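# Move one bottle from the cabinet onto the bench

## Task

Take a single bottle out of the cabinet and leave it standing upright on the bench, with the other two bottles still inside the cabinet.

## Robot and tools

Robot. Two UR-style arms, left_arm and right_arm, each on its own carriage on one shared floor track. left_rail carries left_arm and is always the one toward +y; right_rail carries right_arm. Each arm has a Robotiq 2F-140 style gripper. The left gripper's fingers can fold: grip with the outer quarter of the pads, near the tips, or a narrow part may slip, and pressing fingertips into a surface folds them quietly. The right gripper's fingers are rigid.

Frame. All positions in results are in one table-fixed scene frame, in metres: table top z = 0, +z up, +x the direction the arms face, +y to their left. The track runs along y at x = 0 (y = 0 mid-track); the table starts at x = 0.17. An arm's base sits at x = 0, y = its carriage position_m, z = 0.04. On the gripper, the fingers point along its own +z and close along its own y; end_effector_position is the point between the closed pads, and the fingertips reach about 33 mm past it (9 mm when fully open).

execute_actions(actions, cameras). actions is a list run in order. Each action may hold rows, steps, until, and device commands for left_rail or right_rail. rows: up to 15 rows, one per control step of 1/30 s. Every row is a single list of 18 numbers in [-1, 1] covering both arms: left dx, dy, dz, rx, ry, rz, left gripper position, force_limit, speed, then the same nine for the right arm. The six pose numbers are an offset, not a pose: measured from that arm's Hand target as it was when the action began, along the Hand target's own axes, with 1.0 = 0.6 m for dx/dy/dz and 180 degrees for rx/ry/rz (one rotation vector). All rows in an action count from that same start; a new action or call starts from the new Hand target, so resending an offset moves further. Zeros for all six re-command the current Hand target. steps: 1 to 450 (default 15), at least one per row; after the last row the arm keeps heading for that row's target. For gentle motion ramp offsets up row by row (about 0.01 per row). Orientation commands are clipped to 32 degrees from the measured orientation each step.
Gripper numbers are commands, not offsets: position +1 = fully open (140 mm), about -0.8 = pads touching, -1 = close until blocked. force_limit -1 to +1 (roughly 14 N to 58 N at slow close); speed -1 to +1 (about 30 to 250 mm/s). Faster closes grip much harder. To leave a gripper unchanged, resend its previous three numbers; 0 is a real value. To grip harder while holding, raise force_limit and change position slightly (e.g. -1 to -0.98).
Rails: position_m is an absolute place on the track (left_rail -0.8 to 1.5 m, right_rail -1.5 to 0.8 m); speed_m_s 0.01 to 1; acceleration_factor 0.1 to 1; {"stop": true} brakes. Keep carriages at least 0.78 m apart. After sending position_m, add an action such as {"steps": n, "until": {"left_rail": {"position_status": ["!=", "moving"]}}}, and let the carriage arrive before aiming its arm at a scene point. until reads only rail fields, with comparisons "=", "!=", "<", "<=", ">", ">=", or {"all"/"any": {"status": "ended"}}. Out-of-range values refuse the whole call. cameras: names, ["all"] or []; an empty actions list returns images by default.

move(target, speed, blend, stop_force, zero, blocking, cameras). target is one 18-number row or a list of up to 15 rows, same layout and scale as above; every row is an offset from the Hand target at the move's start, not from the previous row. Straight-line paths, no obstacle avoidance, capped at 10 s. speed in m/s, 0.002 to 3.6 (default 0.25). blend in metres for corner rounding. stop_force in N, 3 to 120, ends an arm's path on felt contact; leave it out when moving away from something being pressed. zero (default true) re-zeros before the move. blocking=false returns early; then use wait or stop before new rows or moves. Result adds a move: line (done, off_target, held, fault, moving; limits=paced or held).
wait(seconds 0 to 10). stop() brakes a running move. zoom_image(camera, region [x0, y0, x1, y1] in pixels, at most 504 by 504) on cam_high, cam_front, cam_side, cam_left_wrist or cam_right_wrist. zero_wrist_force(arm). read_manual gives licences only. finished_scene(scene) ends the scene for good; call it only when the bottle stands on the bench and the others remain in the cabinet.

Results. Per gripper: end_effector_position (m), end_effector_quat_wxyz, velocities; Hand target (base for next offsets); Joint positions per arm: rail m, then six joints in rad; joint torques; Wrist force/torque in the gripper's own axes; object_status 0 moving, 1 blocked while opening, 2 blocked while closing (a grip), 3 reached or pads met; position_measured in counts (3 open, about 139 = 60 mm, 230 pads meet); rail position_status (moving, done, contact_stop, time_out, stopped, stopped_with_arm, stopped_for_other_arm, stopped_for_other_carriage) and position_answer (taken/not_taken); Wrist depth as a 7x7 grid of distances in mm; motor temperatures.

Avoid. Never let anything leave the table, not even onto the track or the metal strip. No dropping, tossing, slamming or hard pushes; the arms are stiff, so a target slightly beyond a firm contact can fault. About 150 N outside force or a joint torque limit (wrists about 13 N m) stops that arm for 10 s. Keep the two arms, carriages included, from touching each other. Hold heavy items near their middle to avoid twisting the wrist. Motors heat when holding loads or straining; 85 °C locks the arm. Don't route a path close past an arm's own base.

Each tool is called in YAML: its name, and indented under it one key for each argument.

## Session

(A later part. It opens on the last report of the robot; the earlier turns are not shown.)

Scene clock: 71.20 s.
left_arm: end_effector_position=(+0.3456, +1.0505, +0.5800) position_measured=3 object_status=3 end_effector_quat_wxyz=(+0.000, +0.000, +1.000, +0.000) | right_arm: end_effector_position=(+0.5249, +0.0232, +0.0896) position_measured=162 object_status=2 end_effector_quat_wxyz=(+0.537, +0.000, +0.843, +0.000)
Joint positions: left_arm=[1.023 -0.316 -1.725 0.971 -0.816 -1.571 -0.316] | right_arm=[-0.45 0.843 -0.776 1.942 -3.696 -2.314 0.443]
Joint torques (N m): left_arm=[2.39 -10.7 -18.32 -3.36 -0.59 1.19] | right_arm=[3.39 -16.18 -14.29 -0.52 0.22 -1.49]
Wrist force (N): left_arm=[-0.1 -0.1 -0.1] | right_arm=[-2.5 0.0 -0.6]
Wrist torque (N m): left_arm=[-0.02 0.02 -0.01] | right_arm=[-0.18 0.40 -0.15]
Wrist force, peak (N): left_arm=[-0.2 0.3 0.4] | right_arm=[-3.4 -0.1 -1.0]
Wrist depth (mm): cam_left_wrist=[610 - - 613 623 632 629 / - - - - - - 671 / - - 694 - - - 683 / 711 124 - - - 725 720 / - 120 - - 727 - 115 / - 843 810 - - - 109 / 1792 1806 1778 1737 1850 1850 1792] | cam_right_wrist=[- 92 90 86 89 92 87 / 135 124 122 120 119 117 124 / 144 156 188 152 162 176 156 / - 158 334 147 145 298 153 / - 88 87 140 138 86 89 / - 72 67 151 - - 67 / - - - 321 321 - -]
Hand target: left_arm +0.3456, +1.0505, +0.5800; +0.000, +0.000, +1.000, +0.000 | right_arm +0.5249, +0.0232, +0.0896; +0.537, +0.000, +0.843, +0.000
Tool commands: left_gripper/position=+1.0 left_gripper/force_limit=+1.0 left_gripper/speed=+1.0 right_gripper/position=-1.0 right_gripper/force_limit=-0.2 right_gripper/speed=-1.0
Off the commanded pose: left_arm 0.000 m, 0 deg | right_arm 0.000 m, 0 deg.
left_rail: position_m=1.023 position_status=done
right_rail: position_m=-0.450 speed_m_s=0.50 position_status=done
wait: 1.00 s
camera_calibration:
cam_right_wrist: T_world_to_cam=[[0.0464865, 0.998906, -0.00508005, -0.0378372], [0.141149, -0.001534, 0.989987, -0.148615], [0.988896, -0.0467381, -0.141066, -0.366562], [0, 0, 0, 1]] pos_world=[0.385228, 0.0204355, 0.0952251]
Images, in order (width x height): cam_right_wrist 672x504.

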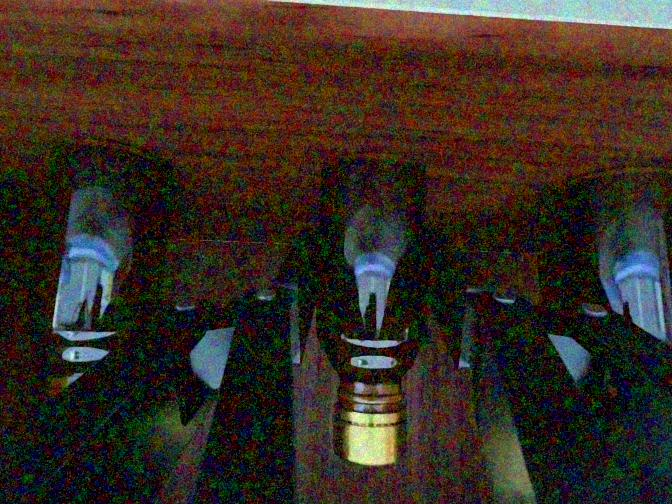

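move:
  target:
    - [0,0,0,0,0,0,1,1,1,0,0,0,0,0,0,-1,-0.2,-1]
    - [0,0,0,0,0,0,1,1,1,-0.0378,0,-0.0176,0,0,0,-1,-0.2,-1]
    - [0,0,0,0,0,0,1,1,1,0.089,0,-0.2895,0,0,0,-1,-0.2,-1]
  speed: 0.08
  blend: 0.005
  cameras: ["cam_high","cam_front","cam_side","cam_right_wrist"]

Scene clock: 78.80 s.
left_arm: end_effector_position=(+0.3456, +1.0505, +0.5800) position_measured=3 object_status=3 end_effector_quat_wxyz=(+0.000, +0.000, +1.000, +0.000) | right_arm: end_effector_position=(+0.3450, +0.0232, +0.1147) position_measured=162 object_status=2 end_effector_quat_wxyz=(+0.537, +0.000, +0.843, +0.000)
Joint positions: left_arm=[1.023 -0.316 -1.725 0.971 -0.816 -1.571 -0.316] | right_arm=[-0.45 1.155 -0.952 2.167 -3.499 -2.548 0.764]
Joint torques (N m): left_arm=[1.99 -9.71 -18.27 -3.46 -0.63 1.19] | right_arm=[9.3 -65.72 0.6 -0.65 -5.7 1.67]
Wrist force (N): left_arm=[0.0 0.3 0.2] | right_arm=[0.8 -0.4 2.0]
Wrist torque (N m): left_arm=[0.06 -0.01 0.00] | right_arm=[-0.18 0.45 -0.33]
Wrist force, peak (N): left_arm=[-0.5 0.4 -0.1] | right_arm=[-1.4 -3.6 5.7]
Wrist depth (mm): cam_left_wrist=[645 636 - 612 636 617 - / 654 - - - 645 - - / - - - - - - - / - 124 - - - - 127 / - 119 - - - - 114 / - 843 - - - 879 104 / 1751 1792 1778 1806 1806 1821 1821] | cam_right_wrist=[- 154 - - 160 142 147 / 212 235 213 208 203 - 191 / - 260 275 164 254 259 264 / 233 300 411 145 145 356 307 / 233 88 87 141 128 90 256 / - 72 67 146 147 - 67 / - - - 410 - - -]
Hand target: left_arm +0.3456, +1.0505, +0.5800; +0.000, +0.000, +1.000, +0.000 | right_arm +0.3449, +0.0232, +0.1147; +0.537, +0.000, +0.843, +0.000
Off the commanded pose: left_arm 0.000 m, 0 deg | right_arm 0.000 m, 0 deg.
left_rail: position_m=1.023 position_status=done
right_rail: position_m=-0.450 speed_m_s=0.50 position_status=done
move: done; blend cut to 0 m at target 1
camera_calibration:
cam_right_wrist: T_world_to_cam=[[0.0464876, 0.998906, -0.00507565, -0.0293476], [0.14105, -0.00153387, 0.990001, -0.148053], [0.98891, -0.0467387, -0.140967, -0.185134], [0, 0, 0, 1]] pos_world=[0.205328, 0.0204355, 0.120325]
Images, in order (width x height): cam_high 672x504, cam_front 672x504, cam_side 672x504, cam_right_wrist 672x504.

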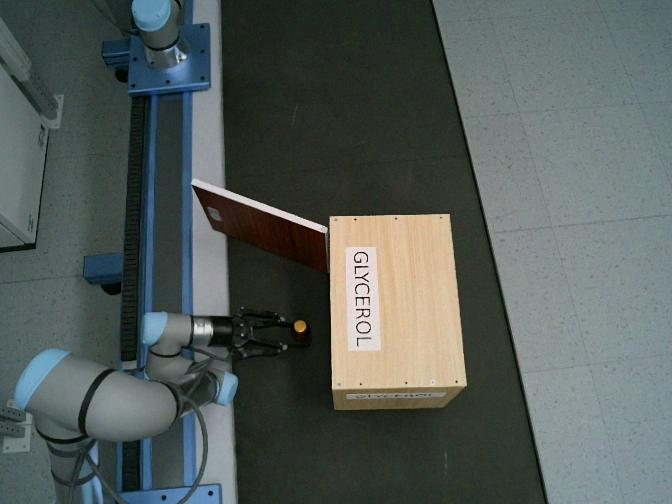

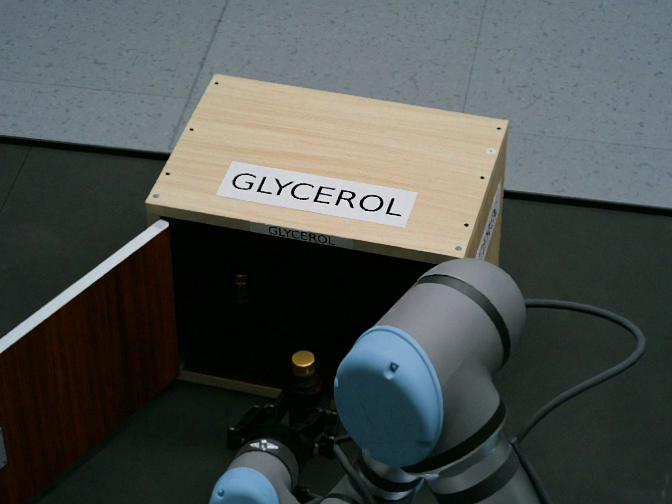

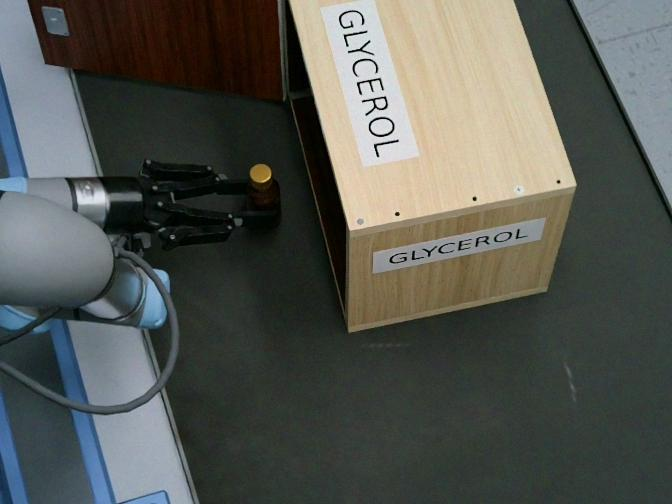

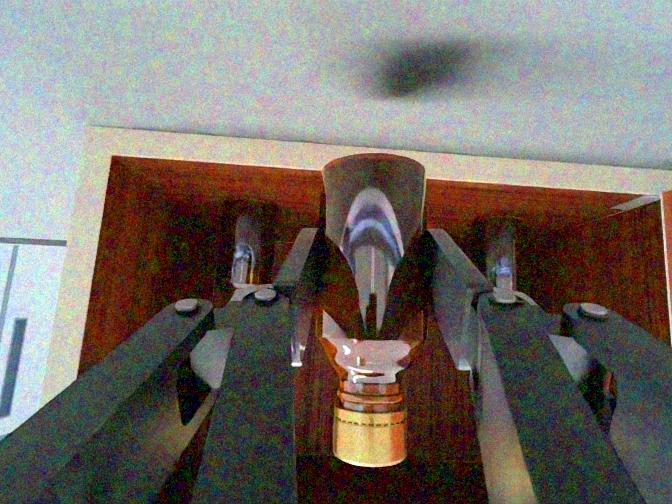

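move:
  target: [0,0,0,0,0,0,1,1,1,0.0423,0,0.0197,0,0,0,-1,-0.2,-1]
  speed: 0.06

move:
  target: [0,0,0,0,0,0,1,1,1,0.0529,0,0.0247,0,0,0,-1,-0.2,-1]
  speed: 0.01
  stop_force: 6
  cameras: ["cam_side","cam_front","cam_right_wrist"]

Scene clock: 80.80 s.
left_arm: end_effector_position=(+0.3456, +1.0505, +0.5800) position_measured=3 object_status=3 end_effector_quat_wxyz=(+0.000, +0.000, +1.000, +0.000) | right_arm: end_effector_position=(+0.3449, +0.0232, +0.0868) position_measured=162 object_status=2 end_effector_quat_wxyz=(+0.537, +0.000, +0.843, +0.000)
Joint positions: left_arm=[1.023 -0.316 -1.725 0.971 -0.816 -1.571 -0.316] | right_arm=[-0.45 1.156 -0.877 2.16 -3.567 -2.548 0.765]
Joint torques (N m): left_arm=[2.74 -11.11 -18.52 -3.68 -0.71 1.19] | right_arm=[4.28 -13.93 -22.09 -6.9 -2.04 -0.78]
Wrist force (N): left_arm=[0.1 0.2 0.0] | right_arm=[1.0 -0.5 2.1]
Wrist torque (N m): left_arm=[0.03 -0.01 -0.01] | right_arm=[-0.19 0.37 -0.32]
Wrist force, peak (N): left_arm=[-0.3 0.4 0.2] | right_arm=[1.7 -0.5 2.1]
Wrist depth (mm): cam_left_wrist=[- - - 641 627 632 634 / - - - 665 696 636 - / - - 656 658 690 665 - / - 127 729 - - 716 127 / - 120 - - 782 787 114 / - - 819 - - - 104 / 1764 1792 1821 1835 1792 1792 1661] | cam_right_wrist=[123 121 125 116 108 111 105 / - 165 155 154 151 140 141 / - 245 247 153 188 203 217 / 237 298 314 145 145 288 273 / 233 88 87 140 138 90 258 / - 73 67 146 147 - 67 / - - - 470 - - -]
Hand target: left_arm +0.3456, +1.0505, +0.5800; +0.000, +0.000, +1.000, +0.000 | right_arm +0.3449, +0.0232, +0.0867; +0.537, +0.000, +0.843, +0.000
Off the commanded pose: left_arm 0.000 m, 0 deg | right_arm 0.000 m, 0 deg.
left_rail: position_m=1.023 position_status=done
right_rail: position_m=-0.450 speed_m_s=0.50 position_status=done
move: done

Scene clock: 83.87 s.
left_arm: end_effector_position=(+0.3456, +1.0505, +0.5800) position_measured=3 object_status=3 end_effector_quat_wxyz=(+0.000, +0.000, +1.000, +0.000) | right_arm: end_effector_position=(+0.3449, +0.0232, +0.0686) position_measured=162 object_status=2 end_effector_quat_wxyz=(+0.537, +0.000, +0.843, +0.000)
Joint positions: left_arm=[1.023 -0.316 -1.725 0.971 -0.816 -1.571 -0.316] | right_arm=[-0.45 1.156 -0.828 2.153 -3.609 -2.548 0.765]
Joint torques (N m): left_arm=[3.82 -10.93 -18.09 -3.57 -0.79 1.22] | right_arm=[-2.22 -65.38 4.79 -0.57 0.39 0]
Wrist force (N): left_arm=[-0.3 0.2 0.0] | right_arm=[-2.9 -0.5 -0.1]
Wrist torque (N m): left_arm=[0.05 0.06 0.00] | right_arm=[-0.31 0.36 -0.24]
Wrist force, peak (N): left_arm=[-0.6 0.4 0.1] | right_arm=[-8.3 -1.0 -3.9]
Wrist depth (mm): cam_left_wrist=[- - 615 627 652 629 641 / 725 627 - - 634 - - / 662 690 - - 698 - - / - 127 - - 761 - 128 / - 119 - 849 785 - 114 / - - - - - 744 109 / 1778 1778 1792 1806 1806 1778 1850] | cam_right_wrist=[- 95 92 91 89 86 85 / - - 125 121 118 108 113 / - 205 240 153 153 - - / 236 272 260 145 145 251 260 / 231 88 87 141 128 90 257 / - 73 67 146 147 - 67 / - - - 478 - - -]
Hand target: left_arm +0.3456, +1.0505, +0.5800; +0.000, +0.000, +1.000, +0.000 | right_arm +0.3449, +0.0232, +0.0686; +0.537, +0.000, +0.843, +0.000 (not the last commanded pose)
Off the commanded pose: left_arm 0.000 m, 0 deg | right_arm 0.017 m, 0 deg.
left_rail: position_m=1.023 position_status=done
right_rail: position_m=-0.450 speed_m_s=0.50 position_status=done
move: contact (right_arm)
camera_calibration:
cam_right_wrist: T_world_to_cam=[[0.0465985, 0.998901, -0.00499419, -0.0296055], [0.141144, -0.0016347, 0.989988, -0.102416], [0.988892, -0.0468369, -0.141065, -0.191521], [0, 0, 0, 1]] pos_world=[0.205228, 0.0204353, 0.0742255]
Images, in order (width x height): cam_front 672x504, cam_side 672x504, cam_right_wrist 672x504.

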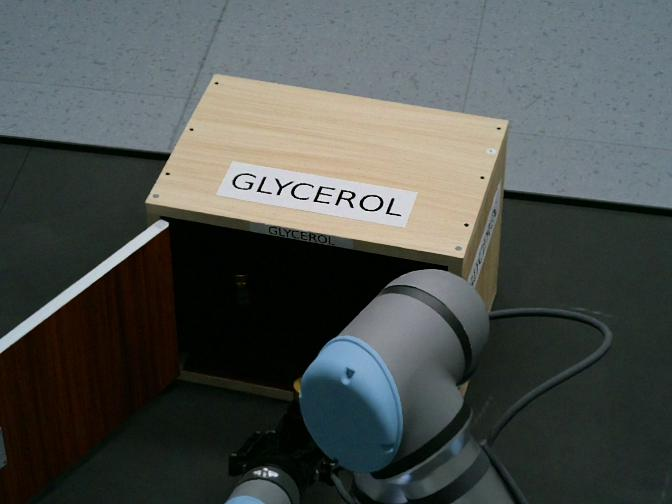

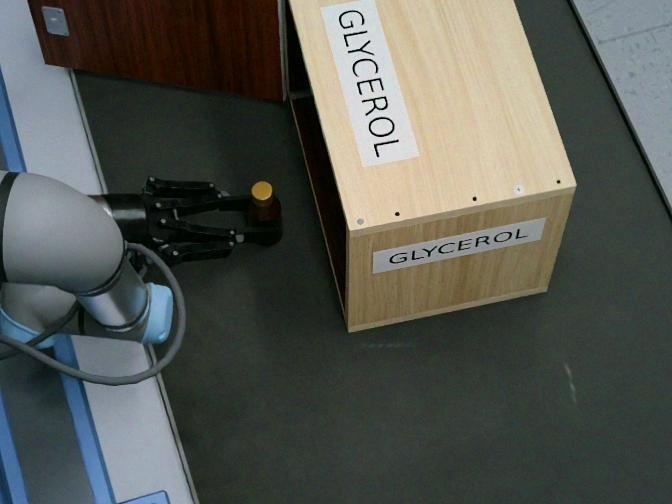

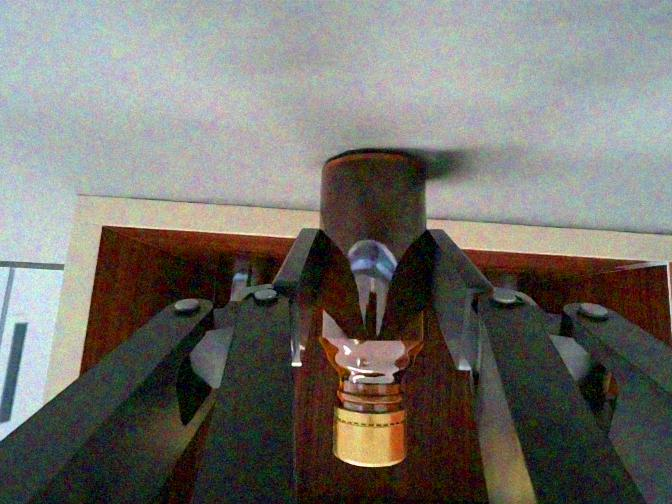

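execute_actions:
  actions:
    - {"rows":[[0,0,0,0,0,0,1,1,1,0,0,0,0,0,0,0.175,-0.2,-1]],"steps":60}

move:
  target:
    - [0,0,0,0,0,0,1,1,1,0.049,0,-0.106,0,0,0,0.175,-0.2,-1]
    - [0,0,0,0,0,0,1,1,1,-0.17,0,-0.25,0,0,0,0.175,-0.2,-1]
  speed: 0.1
  cameras: ["cam_high","cam_front","cam_side","cam_right_wrist"]

Scene clock: 87.30 s.
left_arm: end_effector_position=(+0.3456, +1.0505, +0.5800) position_measured=3 object_status=3 end_effector_quat_wxyz=(+0.000, +0.000, +1.000, +0.000) | right_arm: end_effector_position=(+0.3449, +0.0232, +0.0686) position_measured=107 object_status=3 end_effector_quat_wxyz=(+0.537, +0.000, +0.843, +0.000)
Joint positions: left_arm=[1.023 -0.316 -1.725 0.971 -0.816 -1.571 -0.316] | right_arm=[-0.45 1.156 -0.828 2.153 -3.609 -2.548 0.765]
Joint torques (N m): left_arm=[2.81 -9.9 -18.28 -3.59 -0.74 1.23] | right_arm=[-2.44 -64.05 -1.85 -1.41 0.21 -0.05]
Wrist force (N): left_arm=[-0.2 0.2 0.2] | right_arm=[-1.6 -0.7 0.6]
Wrist torque (N m): left_arm=[0.04 0.04 -0.01] | right_arm=[-0.22 0.37 -0.33]
Wrist force, peak (N): left_arm=[-0.2 0.6 0.3] | right_arm=[-3.2 -0.5 -0.3]
Wrist depth (mm): cam_left_wrist=[- 625 - - 648 627 615 / - - 663 634 662 - 700 / - - 679 683 709 - - / - 123 - - - 722 725 / - 128 - - - 787 115 / - - - - 843 804 104 / 1778 1821 1724 1962 1792 1850 1865] | cam_right_wrist=[- 95 91 91 89 86 85 / - 127 124 114 111 108 114 / 187 205 218 149 155 172 182 / 237 269 242 146 151 251 254 / - 91 113 141 513 116 259 / - - 486 146 500 - - / - - 478 481 484 - -]
Hand target: left_arm +0.3456, +1.0505, +0.5800; +0.000, +0.000, +1.000, +0.000 | right_arm +0.3449, +0.0232, +0.0686; +0.537, +0.000, +0.843, +0.000
Off the commanded pose: left_arm 0.000 m, 0 deg | right_arm 0.000 m, 0 deg.
left_rail: position_m=1.023 position_status=done
right_rail: position_m=-0.450 speed_m_s=0.50 position_status=done

Scene clock: 90.77 s.
left_arm: end_effector_position=(+0.3456, +1.0505, +0.5800) position_measured=3 object_status=3 end_effector_quat_wxyz=(+0.000, +0.000, +1.000, +0.000) | right_arm: end_effector_position=(+0.2521, +0.0232, +0.2244) position_measured=107 object_status=3 end_effector_quat_wxyz=(+0.537, +0.000, +0.843, +0.000)
Joint positions: left_arm=[1.023 -0.316 -1.725 0.971 -0.816 -1.571 -0.316] | right_arm=[-0.45 1.349 -1.306 2.174 -2.88 -2.655 1.08]
Joint torques (N m): left_arm=[3.38 -11.11 -19.12 -3.63 -0.79 1.29] | right_arm=[11.7 -53.57 -31.91 -0.25 -5.26 1.88]
Wrist force (N): left_arm=[-0.3 0.1 0.2] | right_arm=[-1.7 -0.7 0.5]
Wrist torque (N m): left_arm=[0.03 0.06 0.00] | right_arm=[-0.23 0.37 -0.33]
Wrist force, peak (N): left_arm=[-0.3 0.4 0.4] | right_arm=[-1.9 -0.7 1.9]
Wrist depth (mm): cam_left_wrist=[- 637 625 593 604 632 641 / 667 - 660 - - - - / 681 - - 696 700 - 702 / - 127 685 779 - - 134 / - 118 782 - - 810 114 / - - - - 834 819 105 / - 1792 1778 1792 1865 1792 1850] | cam_right_wrist=[- 312 - - 288 - 317 / 425 346 382 362 380 385 318 / - 352 488 597 573 454 293 / 3493 335 398 619 619 397 305 / - 91 127 595 604 116 90 / - - 316 362 384 - - / - - - - - - -]
Hand target: left_arm +0.3456, +1.0505, +0.5800; +0.000, +0.000, +1.000, +0.000 | right_arm +0.2521, +0.0232, +0.2245; +0.537, +0.000, +0.843, +0.000
Off the commanded pose: left_arm 0.000 m, 0 deg | right_arm 0.000 m, 0 deg.
left_rail: position_m=1.023 position_status=done
right_rail: position_m=-0.450 speed_m_s=0.50 position_status=done
move: done
camera_calibration:
cam_right_wrist: T_world_to_cam=[[0.0465007, 0.998906, -0.00497664, -0.0244965], [0.141046, -0.00163363, 0.990002, -0.24355], [0.98891, -0.0467377, -0.140967, -0.0777999], [0, 0, 0, 1]] pos_world=[0.112428, 0.0204356, 0.230026]
Images, in order (width x height): cam_high 672x504, cam_front 672x504, cam_side 672x504, cam_right_wrist 672x504.

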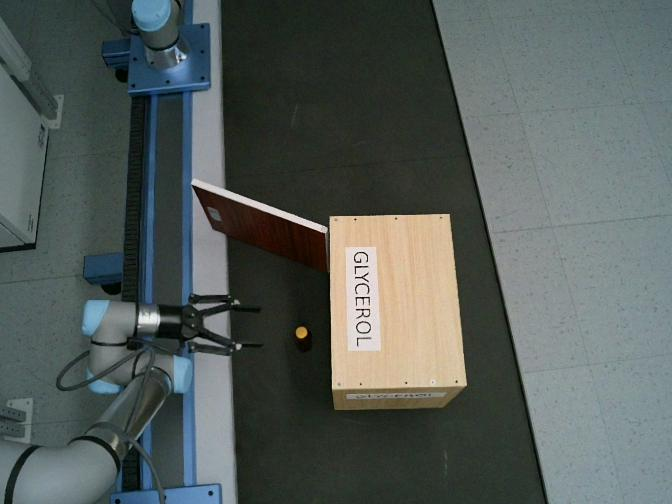

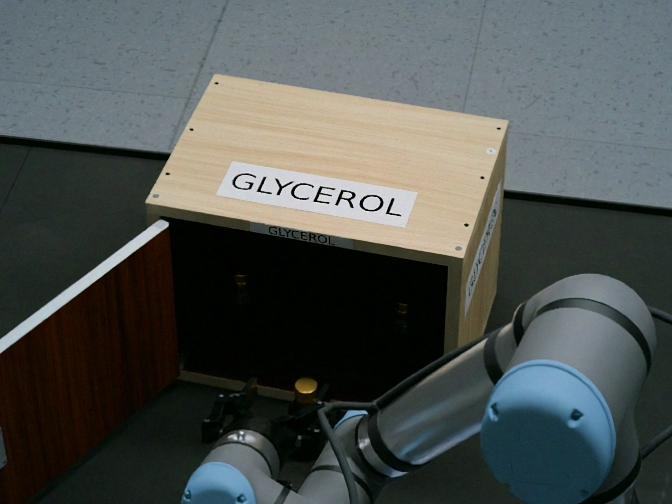

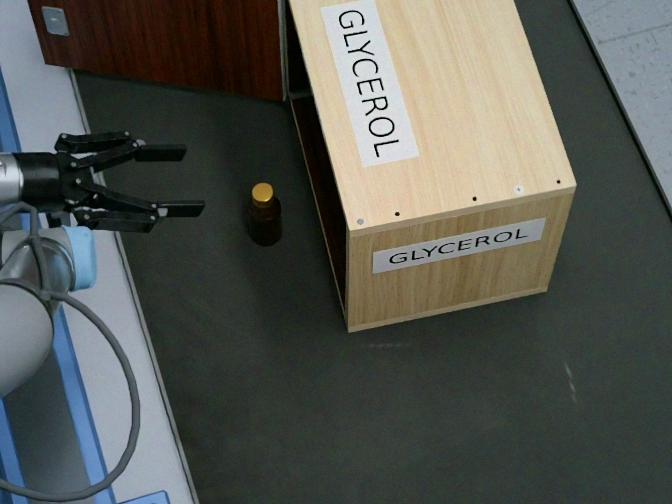

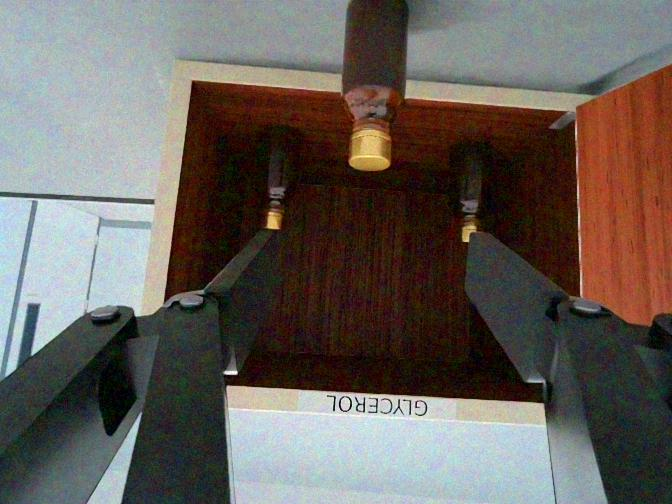

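finished_scene:
  scene: 1

The scene is finished: the task was done.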